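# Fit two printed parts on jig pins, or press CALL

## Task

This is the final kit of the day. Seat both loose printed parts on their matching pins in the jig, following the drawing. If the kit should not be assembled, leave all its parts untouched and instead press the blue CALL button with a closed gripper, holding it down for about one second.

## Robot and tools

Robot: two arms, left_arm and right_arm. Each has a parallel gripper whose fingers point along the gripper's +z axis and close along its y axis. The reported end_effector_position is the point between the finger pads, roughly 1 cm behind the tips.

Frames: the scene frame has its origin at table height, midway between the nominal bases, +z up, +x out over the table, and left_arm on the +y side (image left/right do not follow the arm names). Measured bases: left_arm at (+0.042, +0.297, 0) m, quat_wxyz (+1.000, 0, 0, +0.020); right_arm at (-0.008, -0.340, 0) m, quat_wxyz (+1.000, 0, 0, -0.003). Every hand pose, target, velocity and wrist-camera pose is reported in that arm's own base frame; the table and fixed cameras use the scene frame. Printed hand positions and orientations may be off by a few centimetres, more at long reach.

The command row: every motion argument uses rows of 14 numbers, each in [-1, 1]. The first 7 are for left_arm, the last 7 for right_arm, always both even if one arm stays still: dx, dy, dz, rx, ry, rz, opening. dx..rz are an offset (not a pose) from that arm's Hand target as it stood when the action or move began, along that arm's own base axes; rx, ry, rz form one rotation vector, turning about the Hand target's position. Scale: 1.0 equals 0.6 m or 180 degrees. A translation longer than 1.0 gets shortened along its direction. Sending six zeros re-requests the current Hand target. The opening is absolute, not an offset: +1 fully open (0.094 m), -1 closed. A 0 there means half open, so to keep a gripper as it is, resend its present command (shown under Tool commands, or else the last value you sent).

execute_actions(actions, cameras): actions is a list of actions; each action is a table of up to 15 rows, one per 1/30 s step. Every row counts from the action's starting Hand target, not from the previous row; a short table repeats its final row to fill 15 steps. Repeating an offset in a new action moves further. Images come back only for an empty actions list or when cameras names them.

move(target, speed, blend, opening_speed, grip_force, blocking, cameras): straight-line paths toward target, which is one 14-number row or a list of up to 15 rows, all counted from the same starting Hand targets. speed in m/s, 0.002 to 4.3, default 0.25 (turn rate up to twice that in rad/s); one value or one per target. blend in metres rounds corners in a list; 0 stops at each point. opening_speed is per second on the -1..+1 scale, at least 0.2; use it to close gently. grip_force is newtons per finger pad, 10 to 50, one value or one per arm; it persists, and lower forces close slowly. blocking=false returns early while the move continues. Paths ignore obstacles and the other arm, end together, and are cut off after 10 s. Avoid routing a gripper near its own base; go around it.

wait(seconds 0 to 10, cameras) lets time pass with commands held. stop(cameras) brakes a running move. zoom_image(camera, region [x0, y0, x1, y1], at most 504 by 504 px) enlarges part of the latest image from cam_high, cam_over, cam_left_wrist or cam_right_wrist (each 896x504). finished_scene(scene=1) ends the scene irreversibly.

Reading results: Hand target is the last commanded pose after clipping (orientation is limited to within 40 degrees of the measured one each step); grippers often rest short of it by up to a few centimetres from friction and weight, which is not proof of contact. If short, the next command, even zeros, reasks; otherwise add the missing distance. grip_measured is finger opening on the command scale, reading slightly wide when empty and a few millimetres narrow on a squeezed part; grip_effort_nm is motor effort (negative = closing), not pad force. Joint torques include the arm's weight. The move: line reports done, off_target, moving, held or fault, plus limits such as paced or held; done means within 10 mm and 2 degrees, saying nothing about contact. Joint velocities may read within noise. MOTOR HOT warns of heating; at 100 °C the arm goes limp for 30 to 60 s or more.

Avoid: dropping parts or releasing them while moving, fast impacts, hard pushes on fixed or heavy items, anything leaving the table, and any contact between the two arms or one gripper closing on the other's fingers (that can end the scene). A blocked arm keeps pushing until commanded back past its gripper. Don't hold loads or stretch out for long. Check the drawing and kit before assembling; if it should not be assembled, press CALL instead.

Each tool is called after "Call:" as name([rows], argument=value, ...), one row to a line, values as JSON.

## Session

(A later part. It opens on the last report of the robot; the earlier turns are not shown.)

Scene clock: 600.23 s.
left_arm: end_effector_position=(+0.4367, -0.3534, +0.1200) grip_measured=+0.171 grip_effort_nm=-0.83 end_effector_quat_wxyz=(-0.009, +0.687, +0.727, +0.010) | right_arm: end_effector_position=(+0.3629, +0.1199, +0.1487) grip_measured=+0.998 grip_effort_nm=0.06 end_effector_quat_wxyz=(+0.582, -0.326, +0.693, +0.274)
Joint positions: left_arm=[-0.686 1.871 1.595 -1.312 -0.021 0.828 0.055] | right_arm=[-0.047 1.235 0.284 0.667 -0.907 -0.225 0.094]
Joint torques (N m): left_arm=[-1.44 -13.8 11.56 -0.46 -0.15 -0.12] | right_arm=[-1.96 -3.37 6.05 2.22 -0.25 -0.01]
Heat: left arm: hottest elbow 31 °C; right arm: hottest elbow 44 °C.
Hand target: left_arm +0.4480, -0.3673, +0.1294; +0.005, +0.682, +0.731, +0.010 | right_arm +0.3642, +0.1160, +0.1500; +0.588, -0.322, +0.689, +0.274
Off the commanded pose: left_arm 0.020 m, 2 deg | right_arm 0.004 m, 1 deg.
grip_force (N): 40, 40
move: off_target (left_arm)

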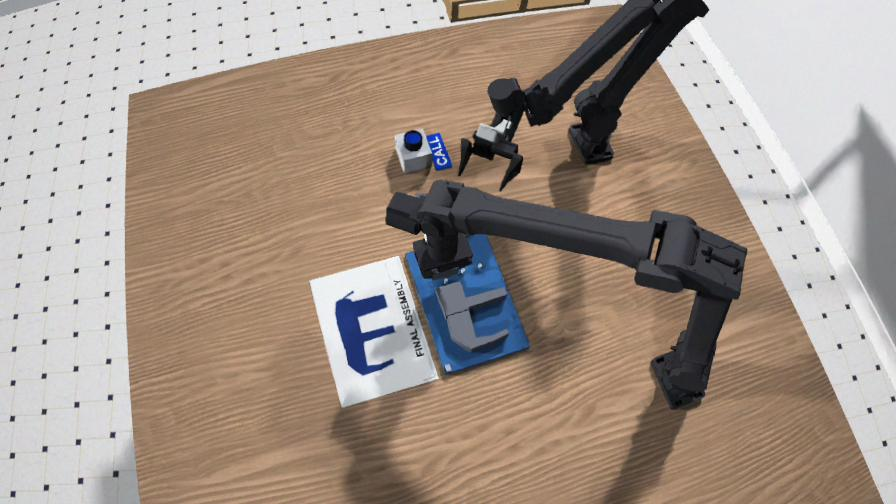

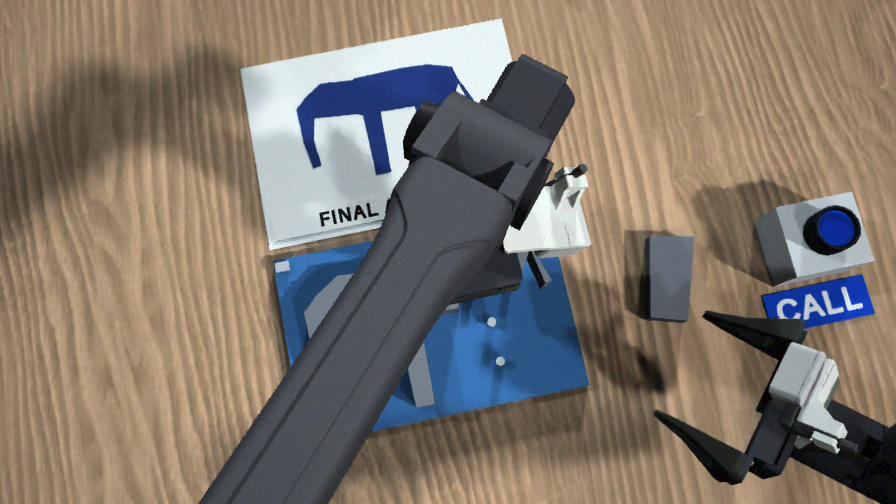

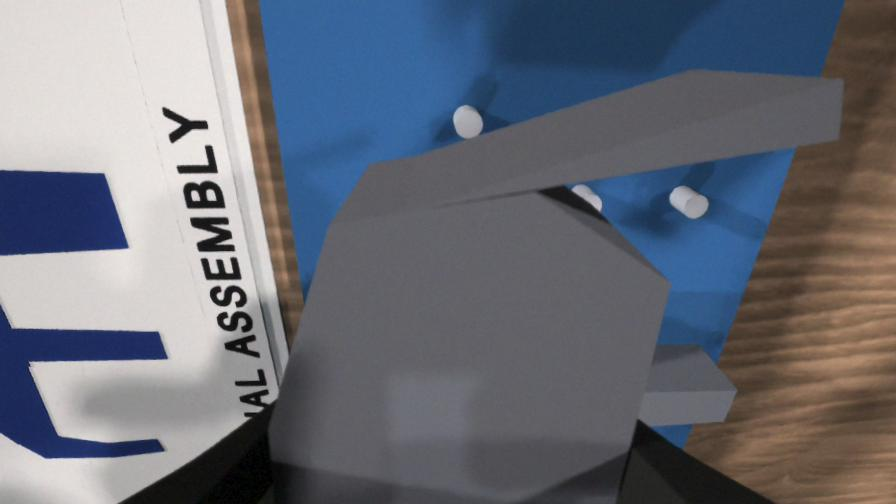

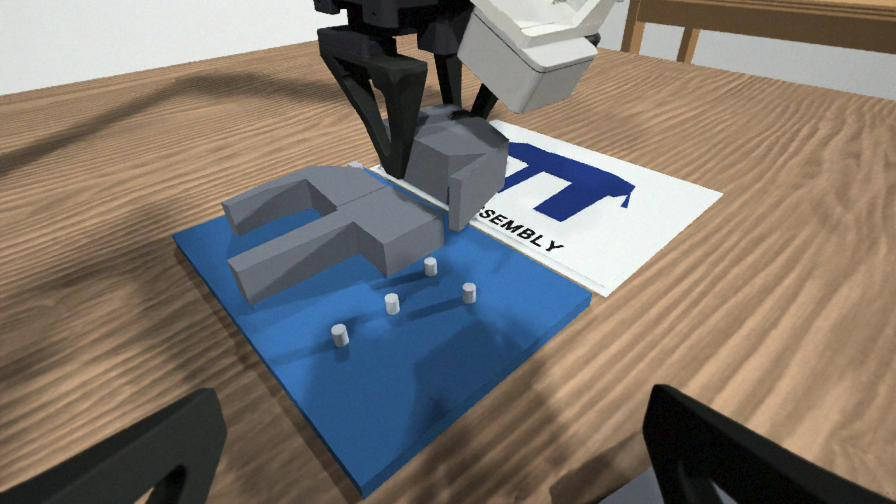

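Call:
move(target=[0,-0.0075,-0.0967,-0.0086,0,-0.0278,0.0,0,0,0,0,0,0,1], speed=0.15, cameras=["all"])

Call:
zoom_image(camera="cam_right_wrist", region=[200, 100, 620, 420])

Scene clock: 654.37 s.
left_arm: end_effector_position=(+0.4432, -0.3626, +0.0712) grip_measured=+0.171 grip_effort_nm=-0.83 end_effector_quat_wxyz=(+0.003, +0.706, +0.708, +0.002) | right_arm: end_effector_position=(+0.3629, +0.1199, +0.1487) grip_measured=+0.998 grip_effort_nm=0.06 end_effector_quat_wxyz=(+0.582, -0.326, +0.693, +0.274)
Joint positions: left_arm=[-0.686 1.925 1.541 -1.18 -0.004 0.881 0.055] | right_arm=[-0.047 1.235 0.284 0.667 -0.907 -0.225 0.094]
Joint torques (N m): left_arm=[-0.62 -14.15 8.18 0.4 0.05 0.07] | right_arm=[-2.02 -3.37 6.04 2.24 -0.25 0]
Heat: left arm: hottest elbow 37 °C; right arm: hottest elbow 43 °C.
Hand target: left_arm +0.4480, -0.3718, +0.0714; +0.015, +0.714, +0.700, +0.000 | right_arm +0.3642, +0.1160, +0.1500; +0.588, -0.322, +0.689, +0.274
Off the commanded pose: left_arm 0.010 m, 2 deg | right_arm 0.004 m, 1 deg.
grip_force (N): 40, 40
move: done

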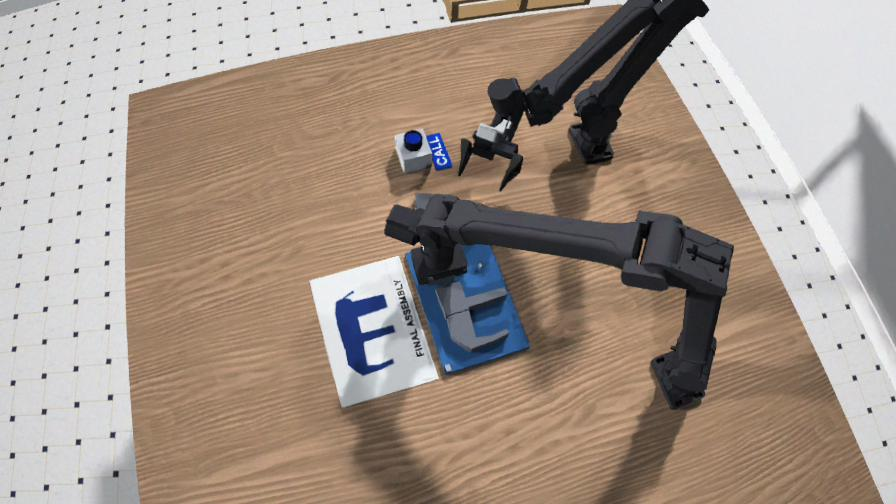

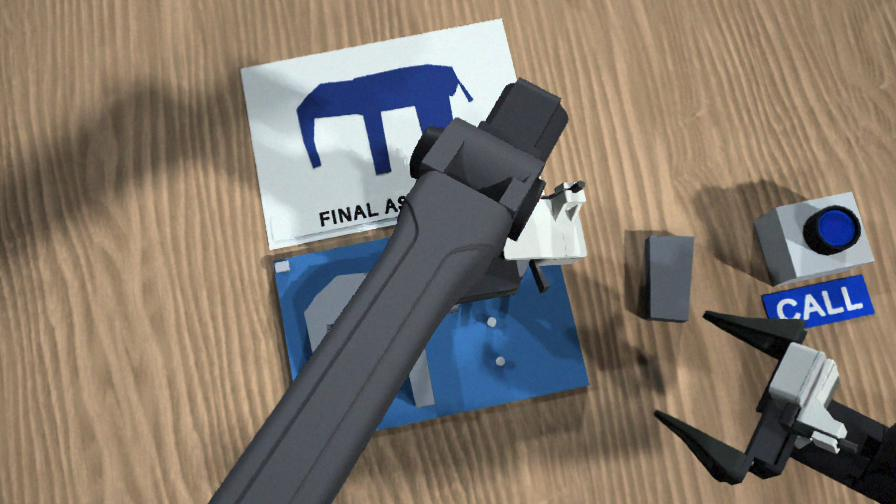

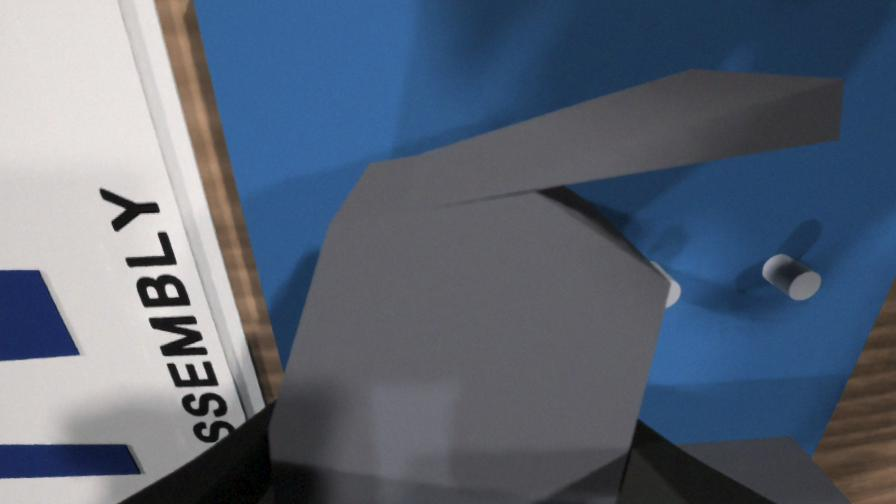

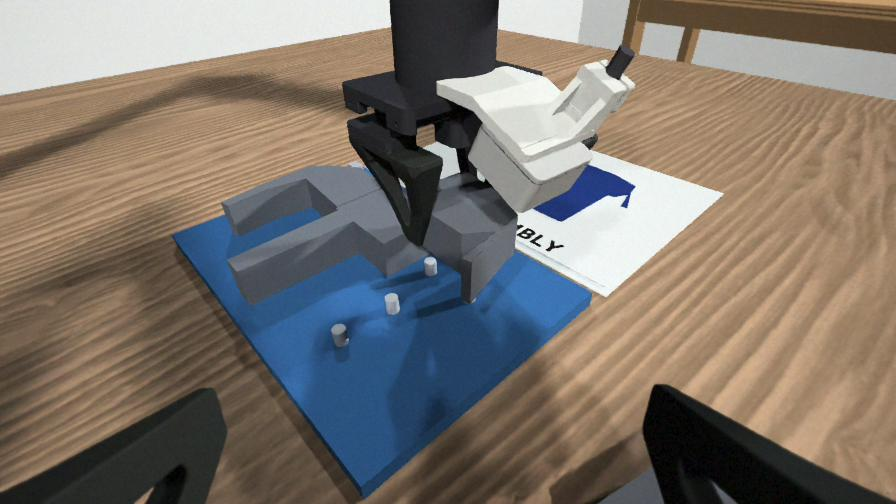

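Scaled by 1.200 from the camera's 896x504 image, which has a finer 1280x720 frame.

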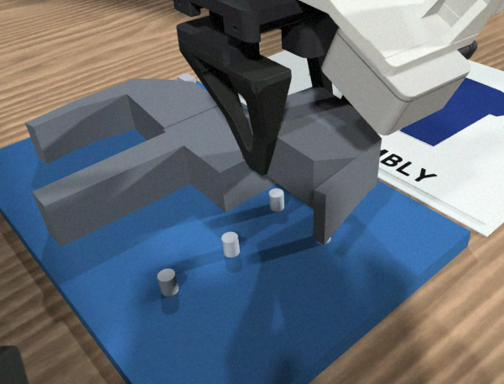

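Call:
zoom_image(camera="cam_right_wrist", region=[330, 150, 540, 330])

Call:
zoom_image(camera="cam_over", region=[430, 220, 570, 340])

Scaled by 2.400 from the camera's 896x504 image, which has a finer 1280x720 frame.

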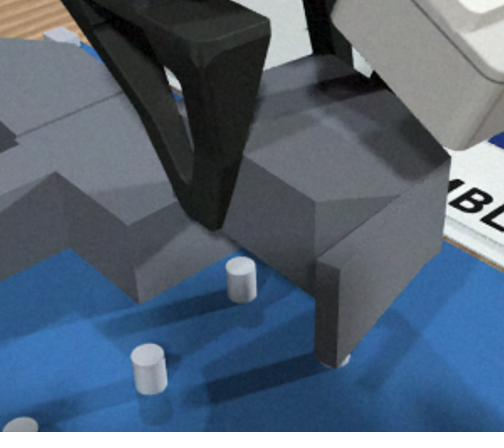

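Scaled by 3.600 from the camera's 896x504 image, which has a finer 1280x720 frame.

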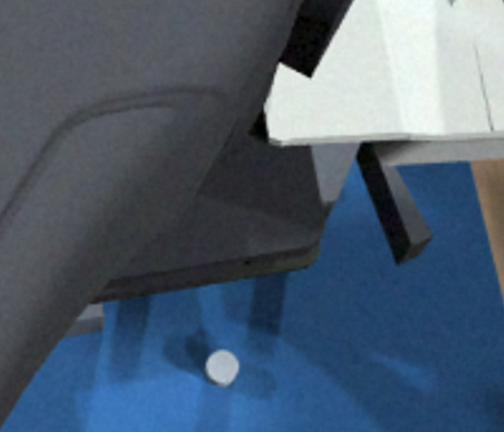

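Call:
move(target=[-0.0167,0,-0.0225,0,0,0,0.0,0,0,0,0,0,0,1], speed=0.1, cameras=["cam_left_wrist","cam_right_wrist"])

Call:
zoom_image(camera="cam_right_wrist", region=[330, 150, 540, 330])

Scene clock: 693.97 s.
left_arm: end_effector_position=(+0.4367, -0.3621, +0.0577) grip_measured=+0.171 grip_effort_nm=-0.83 end_effector_quat_wxyz=(+0.004, +0.708, +0.706, +0.002) | right_arm: end_effector_position=(+0.3629, +0.1199, +0.1487) grip_measured=+0.998 grip_effort_nm=0.06 end_effector_quat_wxyz=(+0.582, -0.326, +0.693, +0.274)
Joint positions: left_arm=[-0.692 1.925 1.502 -1.14 -0.002 0.881 0.055] | right_arm=[-0.047 1.235 0.284 0.667 -0.907 -0.225 0.094]
Joint torques (N m): left_arm=[-2.02 -13.98 7.57 0.44 -0.02 -0.04] | right_arm=[-1.96 -3.37 6.05 2.24 -0.26 0]
Heat: left arm: hottest elbow 35 °C; right arm: hottest elbow 42 °C.
Hand target: left_arm +0.4380, -0.3718, +0.0579; +0.015, +0.714, +0.700, +0.000 | right_arm +0.3642, +0.1160, +0.1500; +0.588, -0.322, +0.689, +0.274
Off the commanded pose: left_arm 0.010 m, 2 deg | right_arm 0.004 m, 1 deg.
grip_force (N): 40, 40
move: done
Images, in order (width x height): cam_left_wrist 896x504, cam_right_wrist 896x504.

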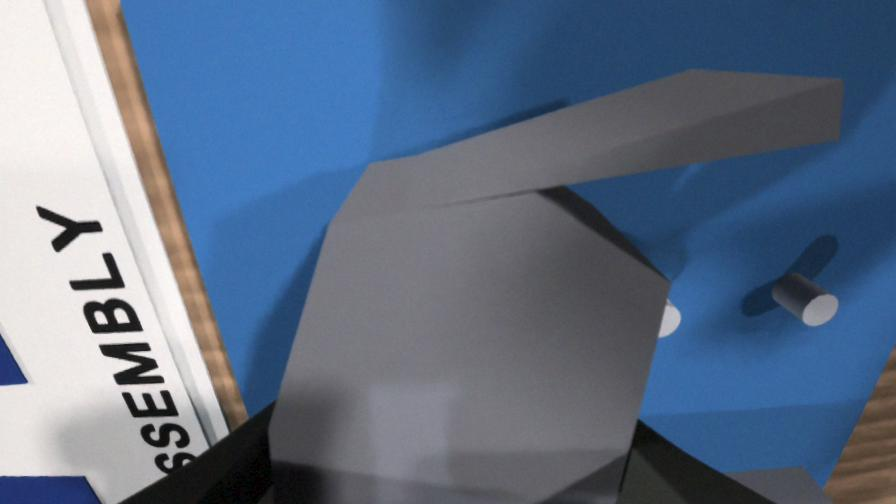

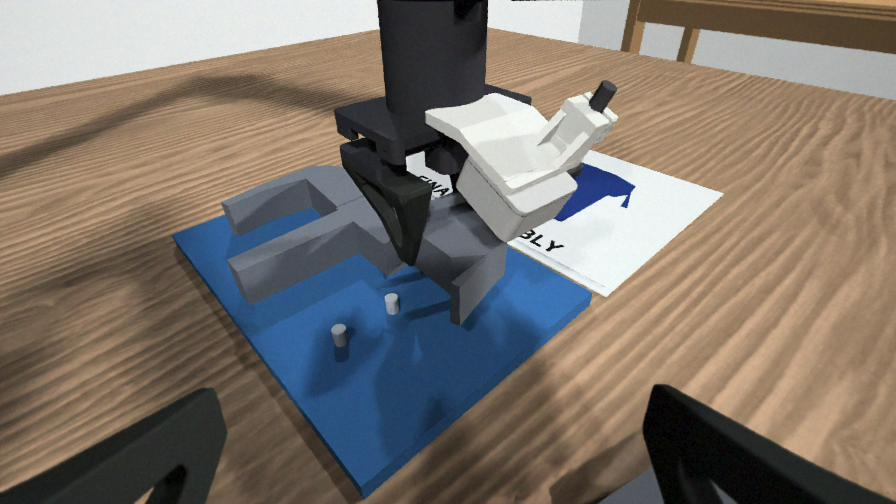

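Scaled by 2.400 from the camera's 896x504 image, which has a finer 1280x720 frame.

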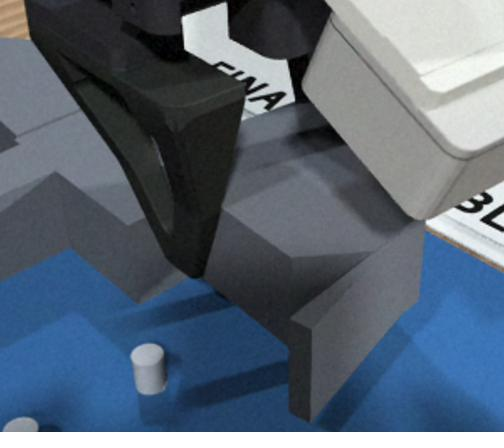

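Call:
move(target=[-0.0033,0.007,-0.0145,0,0,0,0.0,0,0,0,0,0,0,1], speed=0.1, cameras=["cam_high","cam_over","cam_left_wrist","cam_right_wrist"])

Call:
zoom_image(camera="cam_right_wrist", region=[330, 150, 540, 330])

Call:
zoom_image(camera="cam_over", region=[430, 220, 570, 340])

Call:
zoom_image(camera="cam_high", region=[380, 200, 540, 340])

Scene clock: 751.23 s.
left_arm: end_effector_position=(+0.4349, -0.3609, +0.0497) grip_measured=+0.171 grip_effort_nm=-0.83 end_effector_quat_wxyz=(+0.007, +0.708, +0.706, +0.001) | right_arm: end_effector_position=(+0.3629, +0.1199, +0.1487) grip_measured=+0.998 grip_effort_nm=0.06 end_effector_quat_wxyz=(+0.582, -0.326, +0.693, +0.274)
Joint positions: left_arm=[-0.692 1.925 1.479 -1.111 -0.001 0.881 0.055] | right_arm=[-0.047 1.235 0.284 0.667 -0.907 -0.225 0.094]
Joint torques (N m): left_arm=[-1.32 -14.68 7.23 0.25 -0.05 0.07] | right_arm=[-2.02 -3.43 6.04 2.24 -0.25 0]
Heat: left arm: hottest elbow 33 °C; right arm: hottest elbow 42 °C.
Hand target: left_arm +0.4360, -0.3676, +0.0492; +0.015, +0.714, +0.700, +0.000 | right_arm +0.3642, +0.1160, +0.1500; +0.588, -0.322, +0.689, +0.274
Off the commanded pose: left_arm 0.007 m, 1 deg | right_arm 0.004 m, 1 deg.
grip_force (N): 40, 40
move: done

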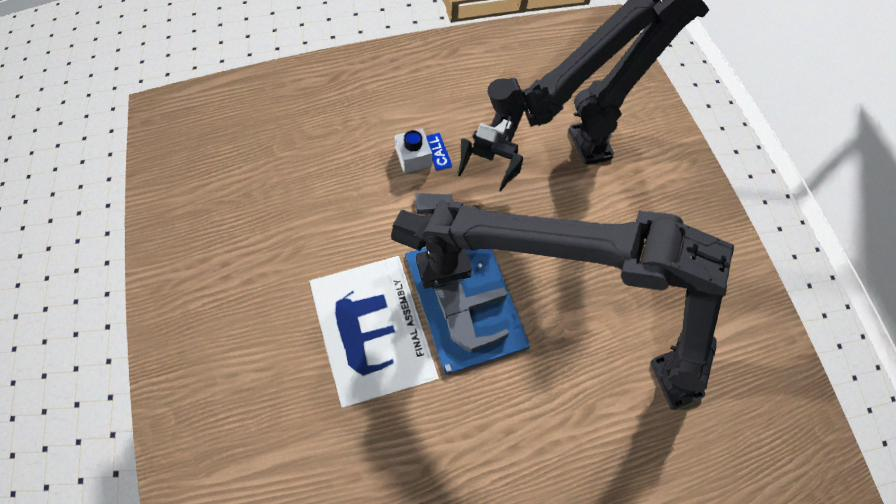

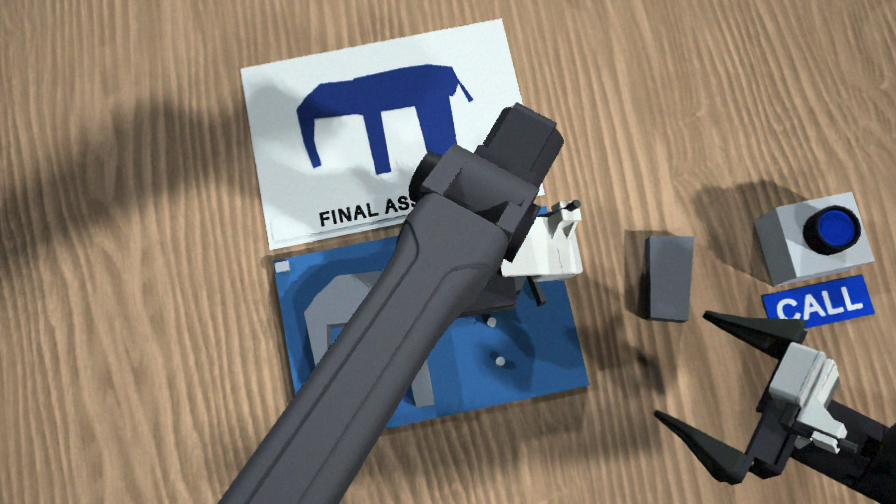

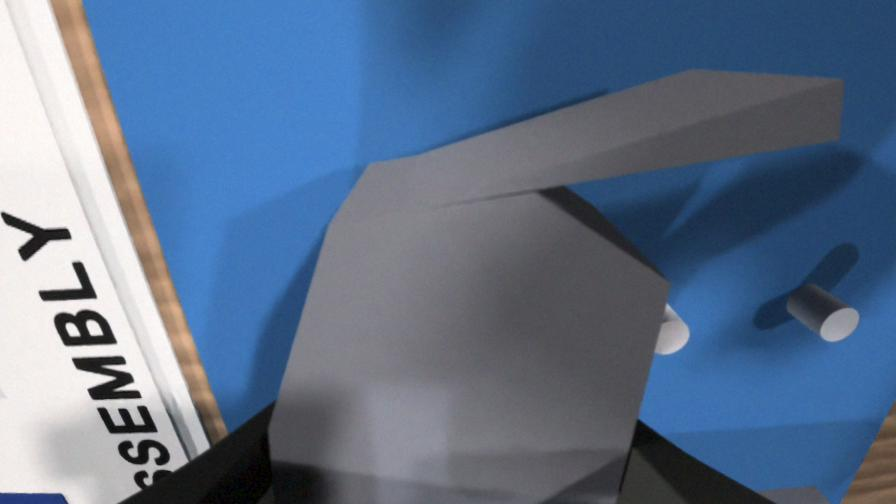

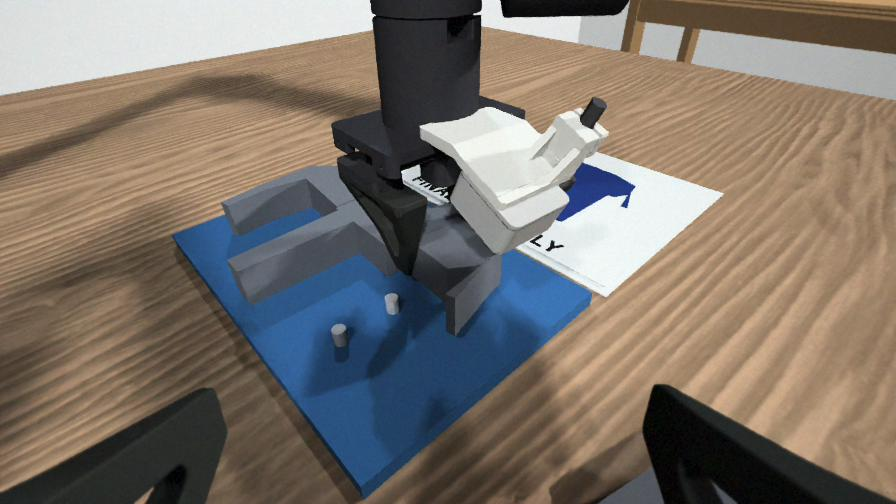

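Scaled by 2.400 from the camera's 896x504 image, which has a finer 1280x720 frame.

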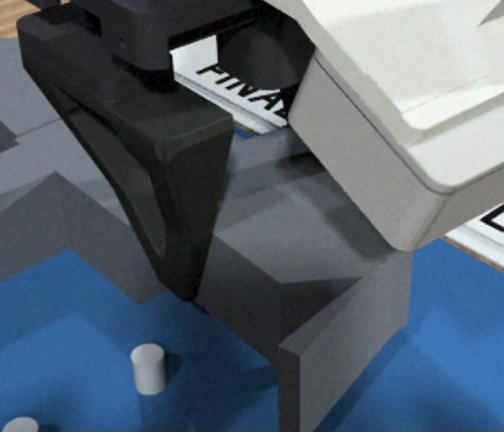

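Scaled by 3.600 from the camera's 896x504 image, which has a finer 1280x720 frame.

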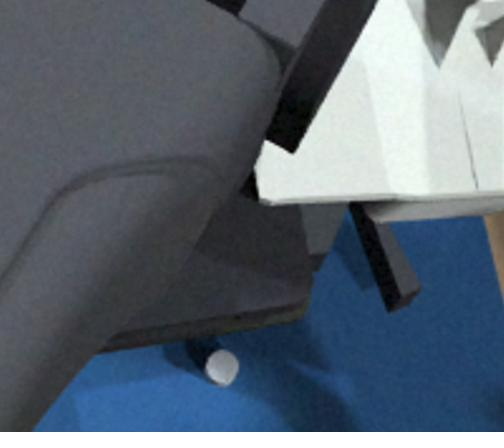

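Scaled by 3.150 from the camera's 896x504 image, which has a finer 1280x720 frame.

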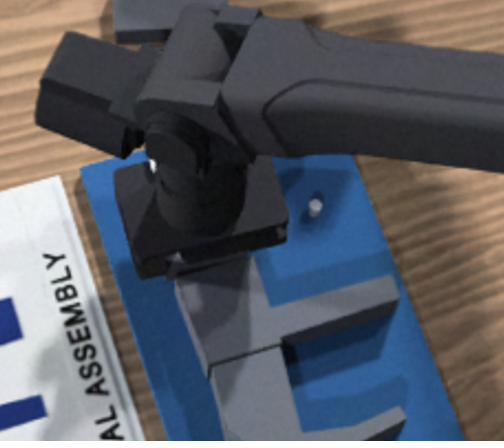

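Call:
move(target=[0,0.0065,-0.005,0,0,0,0.0,0,0,0,0,0,0,1], speed=0.08, cameras=["cam_right_wrist"])

Call:
zoom_image(camera="cam_right_wrist", region=[330, 150, 540, 360])

Scene clock: 765.33 s.
left_arm: end_effector_position=(+0.4335, -0.3608, +0.0479) grip_measured=+0.171 grip_effort_nm=-0.83 end_effector_quat_wxyz=(+0.008, +0.708, +0.706, -0.001) | right_arm: end_effector_position=(+0.3629, +0.1199, +0.1487) grip_measured=+0.998 grip_effort_nm=0.06 end_effector_quat_wxyz=(+0.582, -0.326, +0.693, +0.274)
Joint positions: left_arm=[-0.692 1.923 1.472 -1.103 0.004 0.881 0.055] | right_arm=[-0.047 1.235 0.284 0.667 -0.907 -0.225 0.094]
Joint torques (N m): left_arm=[-1.73 -14.92 6.97 0.14 -0.07 0.11] | right_arm=[-1.96 -3.37 6.04 2.24 -0.26 0]
Heat: left arm: hottest elbow 34 °C; right arm: hottest elbow 42 °C.
Hand target: left_arm +0.4360, -0.3637, +0.0462; +0.015, +0.714, +0.700, +0.000 | right_arm +0.3642, +0.1160, +0.1500; +0.588, -0.322, +0.689, +0.274
Off the commanded pose: left_arm 0.004 m, 1 deg | right_arm 0.004 m, 1 deg.
grip_force (N): 40, 40
move: done
Images, in order (width x height): cam_right_wrist 896x504.

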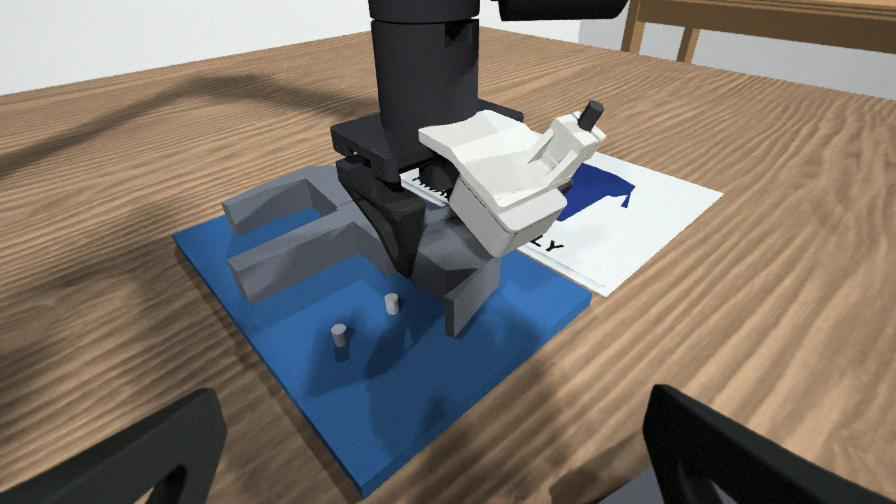

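Scaled by 2.400 from the camera's 896x504 image, which has a finer 1280x720 frame.

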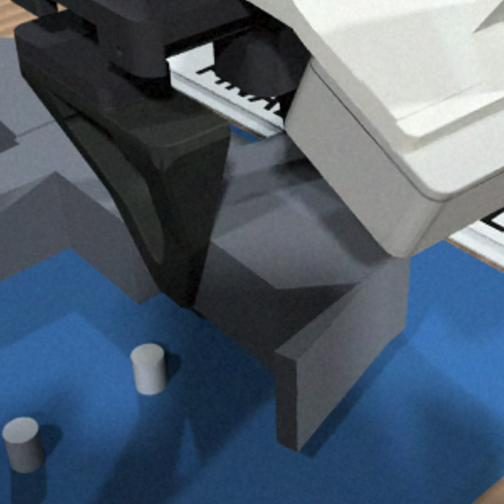

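Call:
move(target=[0,0.0145,0,0,0,0,0.0,0,0,0,0,0,0,1], speed=0.08, cameras=["cam_right_wrist"])

Call:
zoom_image(camera="cam_right_wrist", region=[330, 150, 540, 360])

Scene clock: 773.53 s.
left_arm: end_effector_position=(+0.4325, -0.3610, +0.0468) grip_measured=+0.171 grip_effort_nm=-0.83 end_effector_quat_wxyz=(+0.012, +0.709, +0.705, -0.003) | right_arm: end_effector_position=(+0.3629, +0.1199, +0.1487) grip_measured=+0.998 grip_effort_nm=0.06 end_effector_quat_wxyz=(+0.582, -0.326, +0.693, +0.274)
Joint positions: left_arm=[-0.692 1.919 1.461 -1.089 0.008 0.884 0.055] | right_arm=[-0.047 1.235 0.284 0.667 -0.907 -0.225 0.094]
Joint torques (N m): left_arm=[0.38 -15.27 6.12 0.14 -0.07 0.11] | right_arm=[-1.96 -3.37 6.04 2.22 -0.26 0]
Heat: left arm: hottest elbow 33 °C; right arm: hottest elbow 41 °C.
Hand target: left_arm +0.4360, -0.3550, +0.0462; +0.015, +0.714, +0.700, +0.000 | right_arm +0.3642, +0.1160, +0.1500; +0.588, -0.322, +0.689, +0.274
Off the commanded pose: left_arm 0.007 m, 1 deg | right_arm 0.004 m, 1 deg.
grip_force (N): 40, 40
move: done
Images, in order (width x height): cam_right_wrist 896x504.

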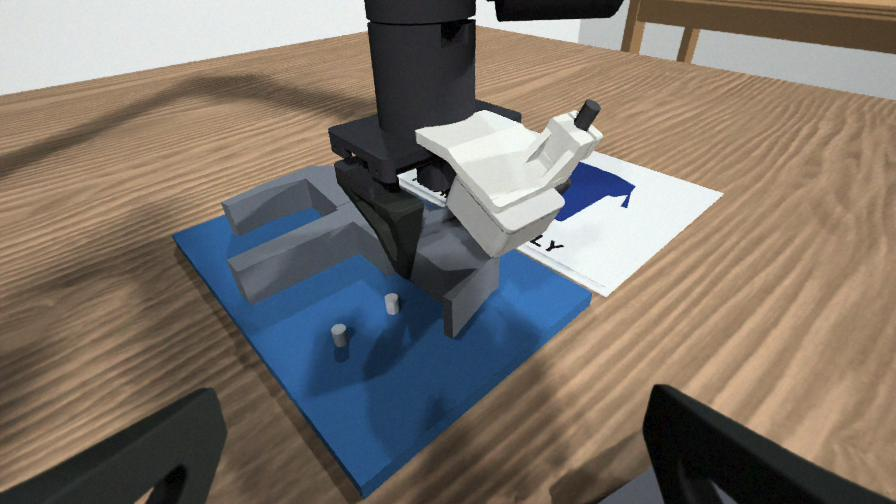

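Scaled by 2.400 from the camera's 896x504 image, which has a finer 1280x720 frame.

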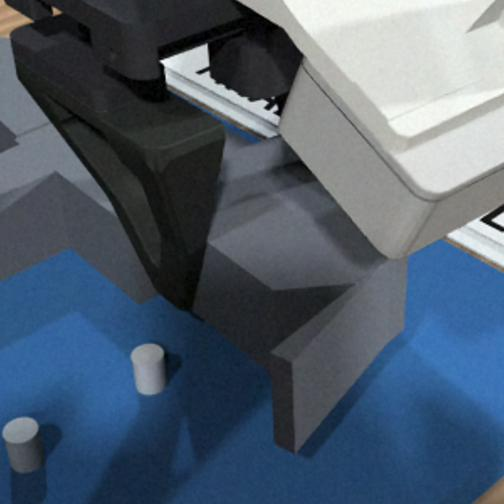

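Call:
move(target=[0,-0.005,-0.01,0,0,0,0.0,0,0,0,0,0,0,1], speed=0.06, cameras=["cam_right_wrist","cam_left_wrist"])

Call:
zoom_image(camera="cam_right_wrist", region=[330, 150, 540, 360])

Scene clock: 795.17 s.
left_arm: end_effector_position=(+0.4326, -0.3610, +0.0462) grip_measured=+0.171 grip_effort_nm=-0.83 end_effector_quat_wxyz=(+0.013, +0.709, +0.705, -0.003) | right_arm: end_effector_position=(+0.3629, +0.1199, +0.1487) grip_measured=+0.998 grip_effort_nm=0.06 end_effector_quat_wxyz=(+0.582, -0.326, +0.693, +0.274)
Joint positions: left_arm=[-0.692 1.919 1.46 -1.086 0.008 0.884 0.055] | right_arm=[-0.047 1.235 0.284 0.667 -0.907 -0.225 0.094]
Joint torques (N m): left_arm=[-0.97 -14.51 6.31 0.42 -0.03 0.11] | right_arm=[-1.9 -3.43 6.05 2.24 -0.25 0]
Heat: left arm: hottest shoulder 32 °C; right arm: hottest elbow 41 °C.
Hand target: left_arm +0.4360, -0.3580, +0.0402; +0.015, +0.714, +0.700, +0.000 | right_arm +0.3642, +0.1160, +0.1500; +0.588, -0.322, +0.689, +0.274
Off the commanded pose: left_arm 0.008 m, 1 deg | right_arm 0.004 m, 1 deg.
grip_force (N): 40, 40
move: done
Images, in order (width x height): cam_left_wrist 896x504, cam_right_wrist 896x504.

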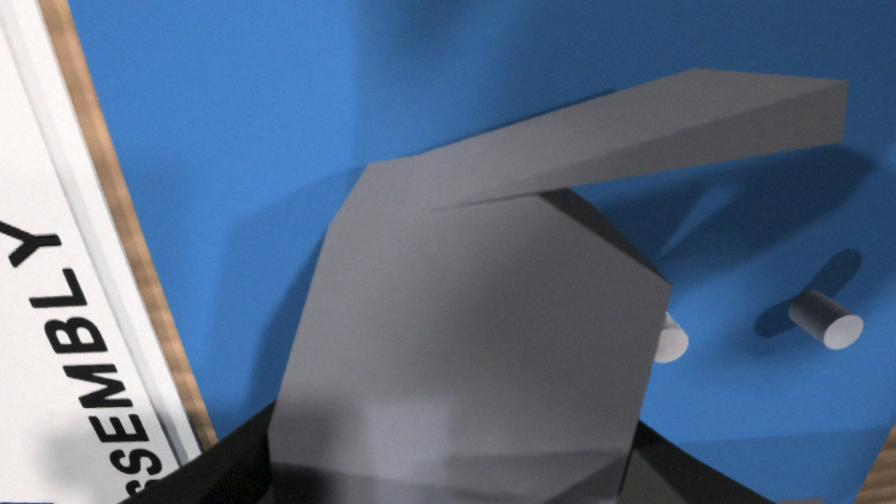

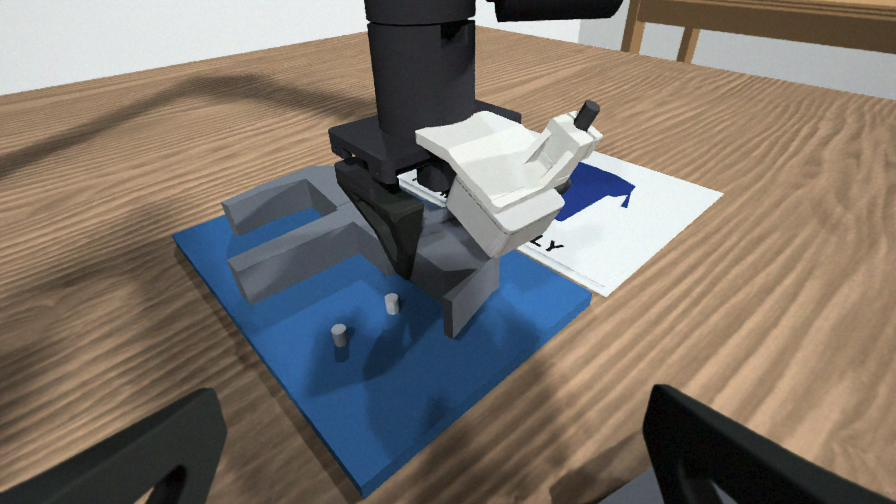

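Scaled by 2.400 from the camera's 896x504 image, which has a finer 1280x720 frame.

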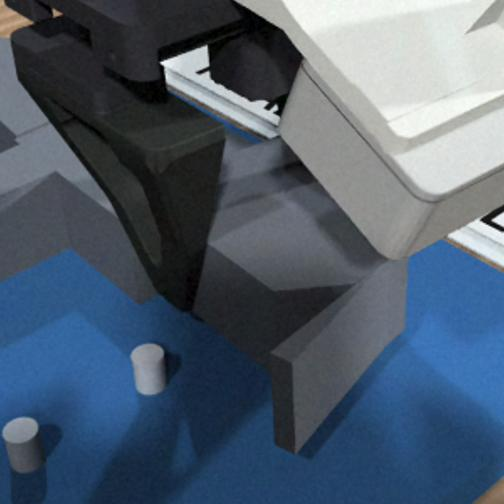

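Call:
move(target=[0,0,0,0,0,0,0.0,-0.157,0.223,0,0,0,-0.211,1], speed=0.3, cameras=["cam_right_wrist"])

Call:
zoom_image(camera="cam_right_wrist", region=[300, 80, 600, 330])

Scene clock: 827.07 s.
left_arm: end_effector_position=(+0.4326, -0.3610, +0.0462) grip_measured=+0.171 grip_effort_nm=-0.83 end_effector_quat_wxyz=(+0.013, +0.709, +0.705, -0.003) | right_arm: end_effector_position=(+0.2626, +0.2330, +0.1347) grip_measured=+0.998 grip_effort_nm=0.06 end_effector_quat_wxyz=(+0.638, -0.095, +0.762, +0.054)
Joint positions: left_arm=[-0.692 1.919 1.46 -1.086 0.008 0.884 0.055] | right_arm=[1.124 1.173 0.185 0.698 0.893 0.189 0.094]
Joint torques (N m): left_arm=[0.03 -14.8 6.43 0.39 -0.03 0.12] | right_arm=[-0.62 -2.08 10.55 0.87 0.49 0.02]
Heat: left arm: hottest shoulder 32 °C; right arm: hottest elbow 41 °C.
Hand target: left_arm +0.4360, -0.3580, +0.0402; +0.015, +0.714, +0.700, +0.000 | right_arm +0.2700, +0.2498, +0.1500; +0.645, -0.081, +0.757, +0.068
Off the commanded pose: left_arm 0.008 m, 1 deg | right_arm 0.024 m, 2 deg.
grip_force (N): 40, 40
move: off_target (right_arm)
Images, in order (width x height): cam_right_wrist 896x504.

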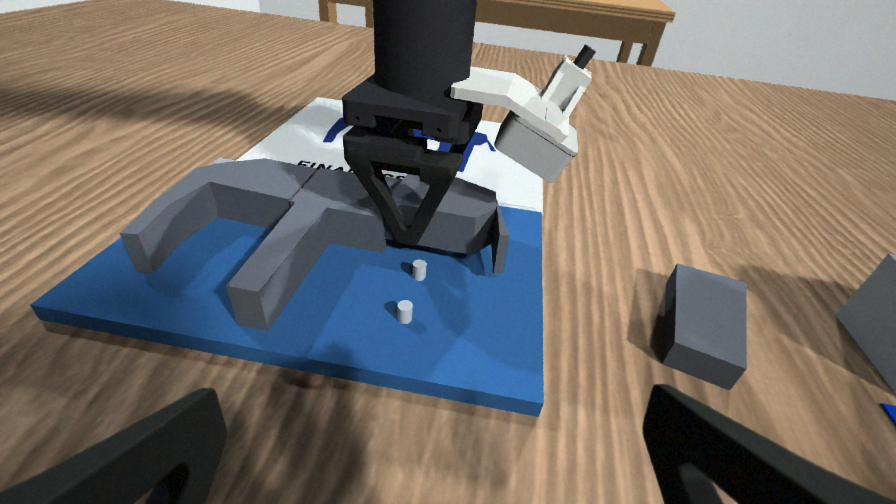

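Scaled by 1.680 from the camera's 896x504 image, which has a finer 1280x720 frame.

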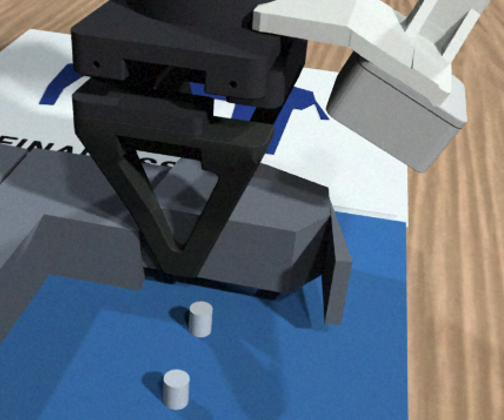

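Call:
zoom_image(camera="cam_right_wrist", region=[340, 160, 520, 290])

Scaled by 2.800 from the camera's 896x504 image, which has a finer 1280x720 frame.

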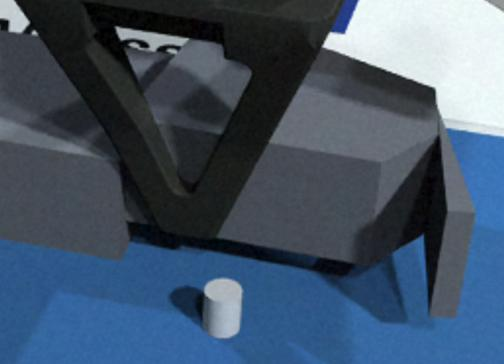

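Call:
move(target=[0.007,-0.0025,0.002,0,0,0,0.0,0,0,0,0,0,0,1], speed=0.03, cameras=["cam_right_wrist"])

Call:
zoom_image(camera="cam_right_wrist", region=[340, 160, 520, 290])

Scene clock: 849.03 s.
left_arm: end_effector_position=(+0.4326, -0.3610, +0.0462) grip_measured=+0.171 grip_effort_nm=-0.83 end_effector_quat_wxyz=(+0.013, +0.710, +0.704, -0.003) | right_arm: end_effector_position=(+0.2626, +0.2330, +0.1347) grip_measured=+0.998 grip_effort_nm=0.06 end_effector_quat_wxyz=(+0.638, -0.095, +0.762, +0.055)
Joint positions: left_arm=[-0.692 1.919 1.46 -1.086 0.008 0.886 0.055] | right_arm=[1.124 1.173 0.185 0.698 0.893 0.19 0.094]
Joint torques (N m): left_arm=[-0.5 -13.57 7.76 0.05 -0.04 0.1] | right_arm=[-0.5 -2.02 10.59 0.85 0.49 0.01]
Heat: left arm: hottest shoulder 33 °C; right arm: hottest elbow 42 °C.
Hand target: left_arm +0.4402, -0.3595, +0.0414; +0.015, +0.714, +0.700, +0.000 | right_arm +0.2700, +0.2498, +0.1500; +0.645, -0.081, +0.757, +0.068
Off the commanded pose: left_arm 0.009 m, 1 deg | right_arm 0.024 m, 2 deg.
grip_force (N): 40, 40
move: off_target (right_arm)
Images, in order (width x height): cam_right_wrist 896x504.

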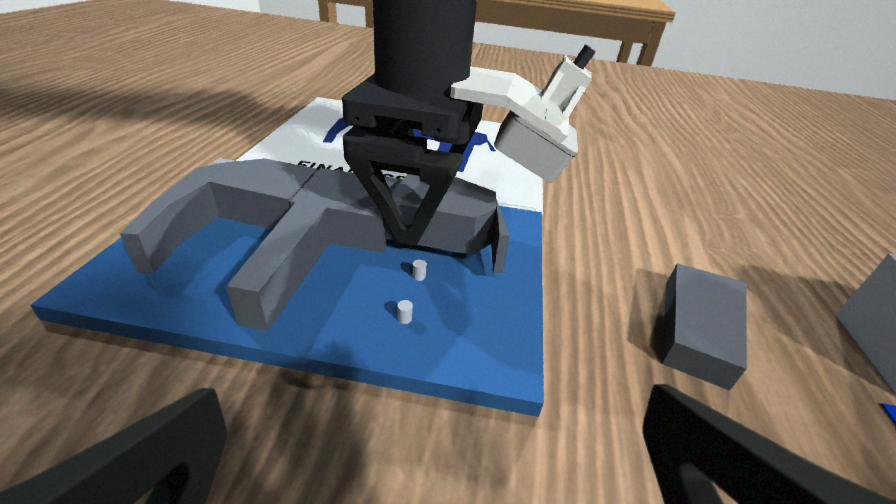

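Scaled by 2.800 from the camera's 896x504 image, which has a finer 1280x720 frame.

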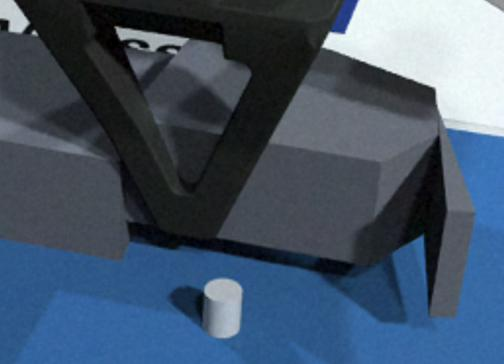

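Call:
move(target=[0.003,-0.001,0.012,0,0,0,0.0,0,0,0,0,0,0,1], speed=0.05, cameras=["cam_right_wrist"])

Call:
zoom_image(camera="cam_right_wrist", region=[340, 160, 520, 290])

Scene clock: 858.47 s.
left_arm: end_effector_position=(+0.4326, -0.3610, +0.0462) grip_measured=+0.171 grip_effort_nm=-0.83 end_effector_quat_wxyz=(+0.013, +0.710, +0.704, -0.003) | right_arm: end_effector_position=(+0.2626, +0.2330, +0.1347) grip_measured=+0.998 grip_effort_nm=0.06 end_effector_quat_wxyz=(+0.638, -0.095, +0.762, +0.055)
Joint positions: left_arm=[-0.692 1.919 1.46 -1.086 0.008 0.886 0.055] | right_arm=[1.124 1.173 0.185 0.698 0.893 0.19 0.094]
Joint torques (N m): left_arm=[-0.15 -13.63 8.94 -0.34 -0.06 0.11] | right_arm=[-0.56 -2.02 10.56 0.88 0.49 0.01]
Heat: left arm: hottest shoulder 32 °C; right arm: hottest elbow 42 °C.
Hand target: left_arm +0.4420, -0.3601, +0.0486; +0.015, +0.714, +0.700, +0.000 | right_arm +0.2700, +0.2498, +0.1500; +0.645, -0.081, +0.757, +0.068
Off the commanded pose: left_arm 0.010 m, 1 deg | right_arm 0.024 m, 2 deg.
grip_force (N): 40, 40
move: off_target (right_arm)
Images, in order (width x height): cam_right_wrist 896x504.

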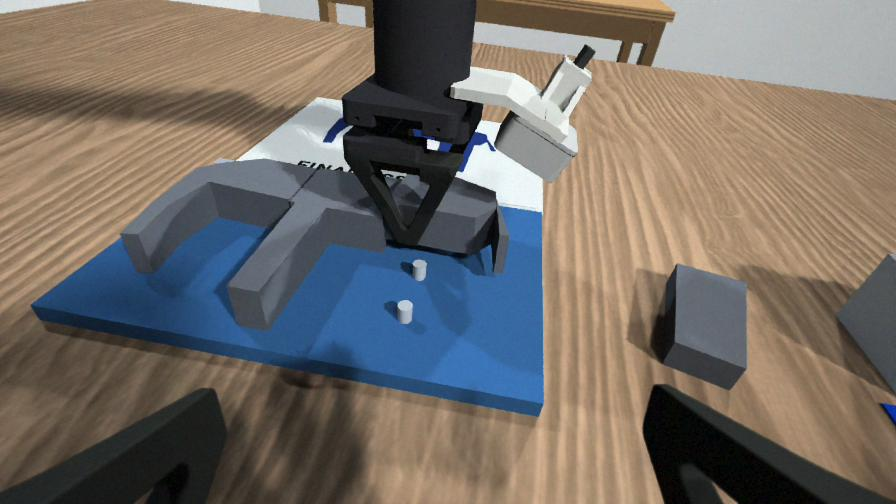

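Scaled by 2.800 from the camera's 896x504 image, which has a finer 1280x720 frame.

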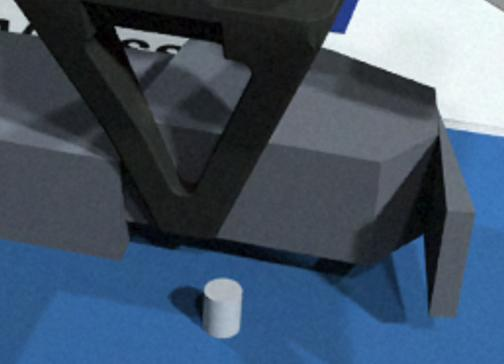

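Call:
move([
  [-0.0067,-0.0167,0.0283,0,0,0,0,0,0,0,0,0,0,1],
  [-0.0067,-0.0167,0.004,0,0,0,0,0,0,0,0,0,0,1],
], speed=0.06, cameras=["cam_right_wrist"])

Call:
zoom_image(camera="cam_right_wrist", region=[340, 160, 520, 290])

Scene clock: 869.53 s.
left_arm: end_effector_position=(+0.4294, -0.3610, +0.0499) grip_measured=+0.171 grip_effort_nm=-0.83 end_effector_quat_wxyz=(+0.005, +0.711, +0.703, -0.005) | right_arm: end_effector_position=(+0.2626, +0.2330, +0.1347) grip_measured=+0.998 grip_effort_nm=0.06 end_effector_quat_wxyz=(+0.638, -0.095, +0.762, +0.055)
Joint positions: left_arm=[-0.695 1.919 1.47 -1.114 0.01 0.886 0.055] | right_arm=[1.124 1.173 0.185 0.698 0.893 0.19 0.094]
Joint torques (N m): left_arm=[-0.56 -13.8 9.18 0.02 -0.11 -0.09] | right_arm=[-0.62 -2.08 10.59 0.87 0.49 0.01]
Heat: left arm: hottest shoulder 32 °C; right arm: hottest elbow 43 °C.
Hand target: left_arm +0.4380, -0.3702, +0.0510; +0.015, +0.714, +0.700, +0.000 | right_arm +0.2700, +0.2498, +0.1500; +0.645, -0.081, +0.757, +0.068
Off the commanded pose: left_arm 0.013 m, 1 deg | right_arm 0.024 m, 2 deg.
grip_force (N): 40, 40
move: off_target (left_arm, right_arm)
Images, in order (width x height): cam_right_wrist 896x504.

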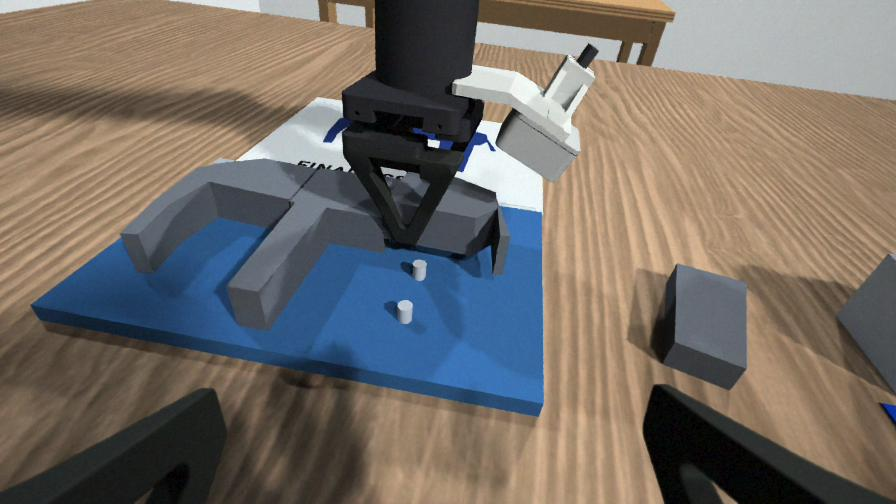

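Scaled by 2.800 from the camera's 896x504 image, which has a finer 1280x720 frame.

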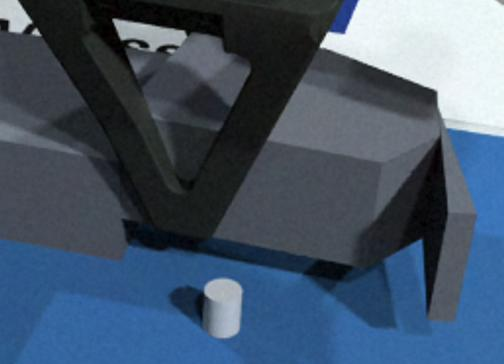

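Call:
move(target=[0.007,0,0.05,0,0,0,0,0,0,0,0,0,0,1], speed=0.1)

Scene clock: 877.07 s.
left_arm: end_effector_position=(+0.4292, -0.3609, +0.0600) grip_measured=+0.171 grip_effort_nm=-0.83 end_effector_quat_wxyz=(-0.005, +0.711, +0.703, -0.005) | right_arm: end_effector_position=(+0.2626, +0.2330, +0.1347) grip_measured=+0.998 grip_effort_nm=0.06 end_effector_quat_wxyz=(+0.638, -0.095, +0.762, +0.055)
Joint positions: left_arm=[-0.695 1.919 1.499 -1.163 0.01 0.886 0.055] | right_arm=[1.124 1.173 0.185 0.698 0.893 0.19 0.094]
Joint torques (N m): left_arm=[-0.79 -16.26 10.55 -0.72 -0.17 0.01] | right_arm=[-0.56 -2.08 10.58 0.84 0.49 0.01]
Heat: left arm: hottest shoulder 32 °C; right arm: hottest elbow 43 °C.
Hand target: left_arm +0.4422, -0.3702, +0.0810; +0.015, +0.714, +0.700, +0.000 | right_arm +0.2700, +0.2498, +0.1500; +0.645, -0.081, +0.757, +0.068
Off the commanded pose: left_arm 0.026 m, 2 deg | right_arm 0.024 m, 2 deg.
grip_force (N): 40, 40
move: off_target (left_arm, right_arm)

Call:
move(target=[0,0,0,0,0,0,0,0,0,0,0,0,0,1], speed=0.1)

Scene clock: 881.47 s.
left_arm: end_effector_position=(+0.4292, -0.3609, +0.0600) grip_measured=+0.171 grip_effort_nm=-0.83 end_effector_quat_wxyz=(-0.005, +0.711, +0.703, -0.005) | right_arm: end_effector_position=(+0.2626, +0.2330, +0.1347) grip_measured=+0.998 grip_effort_nm=0.06 end_effector_quat_wxyz=(+0.638, -0.095, +0.762, +0.055)
Joint positions: left_arm=[-0.695 1.919 1.499 -1.163 0.01 0.886 0.055] | right_arm=[1.124 1.173 0.185 0.698 0.893 0.19 0.094]
Joint torques (N m): left_arm=[-0.85 -15.5 10.33 -0.65 -0.11 0.06] | right_arm=[-0.56 -2.08 10.58 0.87 0.49 0.01]
Heat: left arm: hottest shoulder 33 °C; right arm: hottest elbow 44 °C.
Hand target: left_arm +0.4422, -0.3702, +0.0810; +0.015, +0.714, +0.700, +0.000 | right_arm +0.2700, +0.2498, +0.1500; +0.645, -0.081, +0.757, +0.068
Off the commanded pose: left_arm 0.026 m, 2 deg | right_arm 0.024 m, 2 deg.
grip_force (N): 40, 40
move: off_target (left_arm, right_arm)


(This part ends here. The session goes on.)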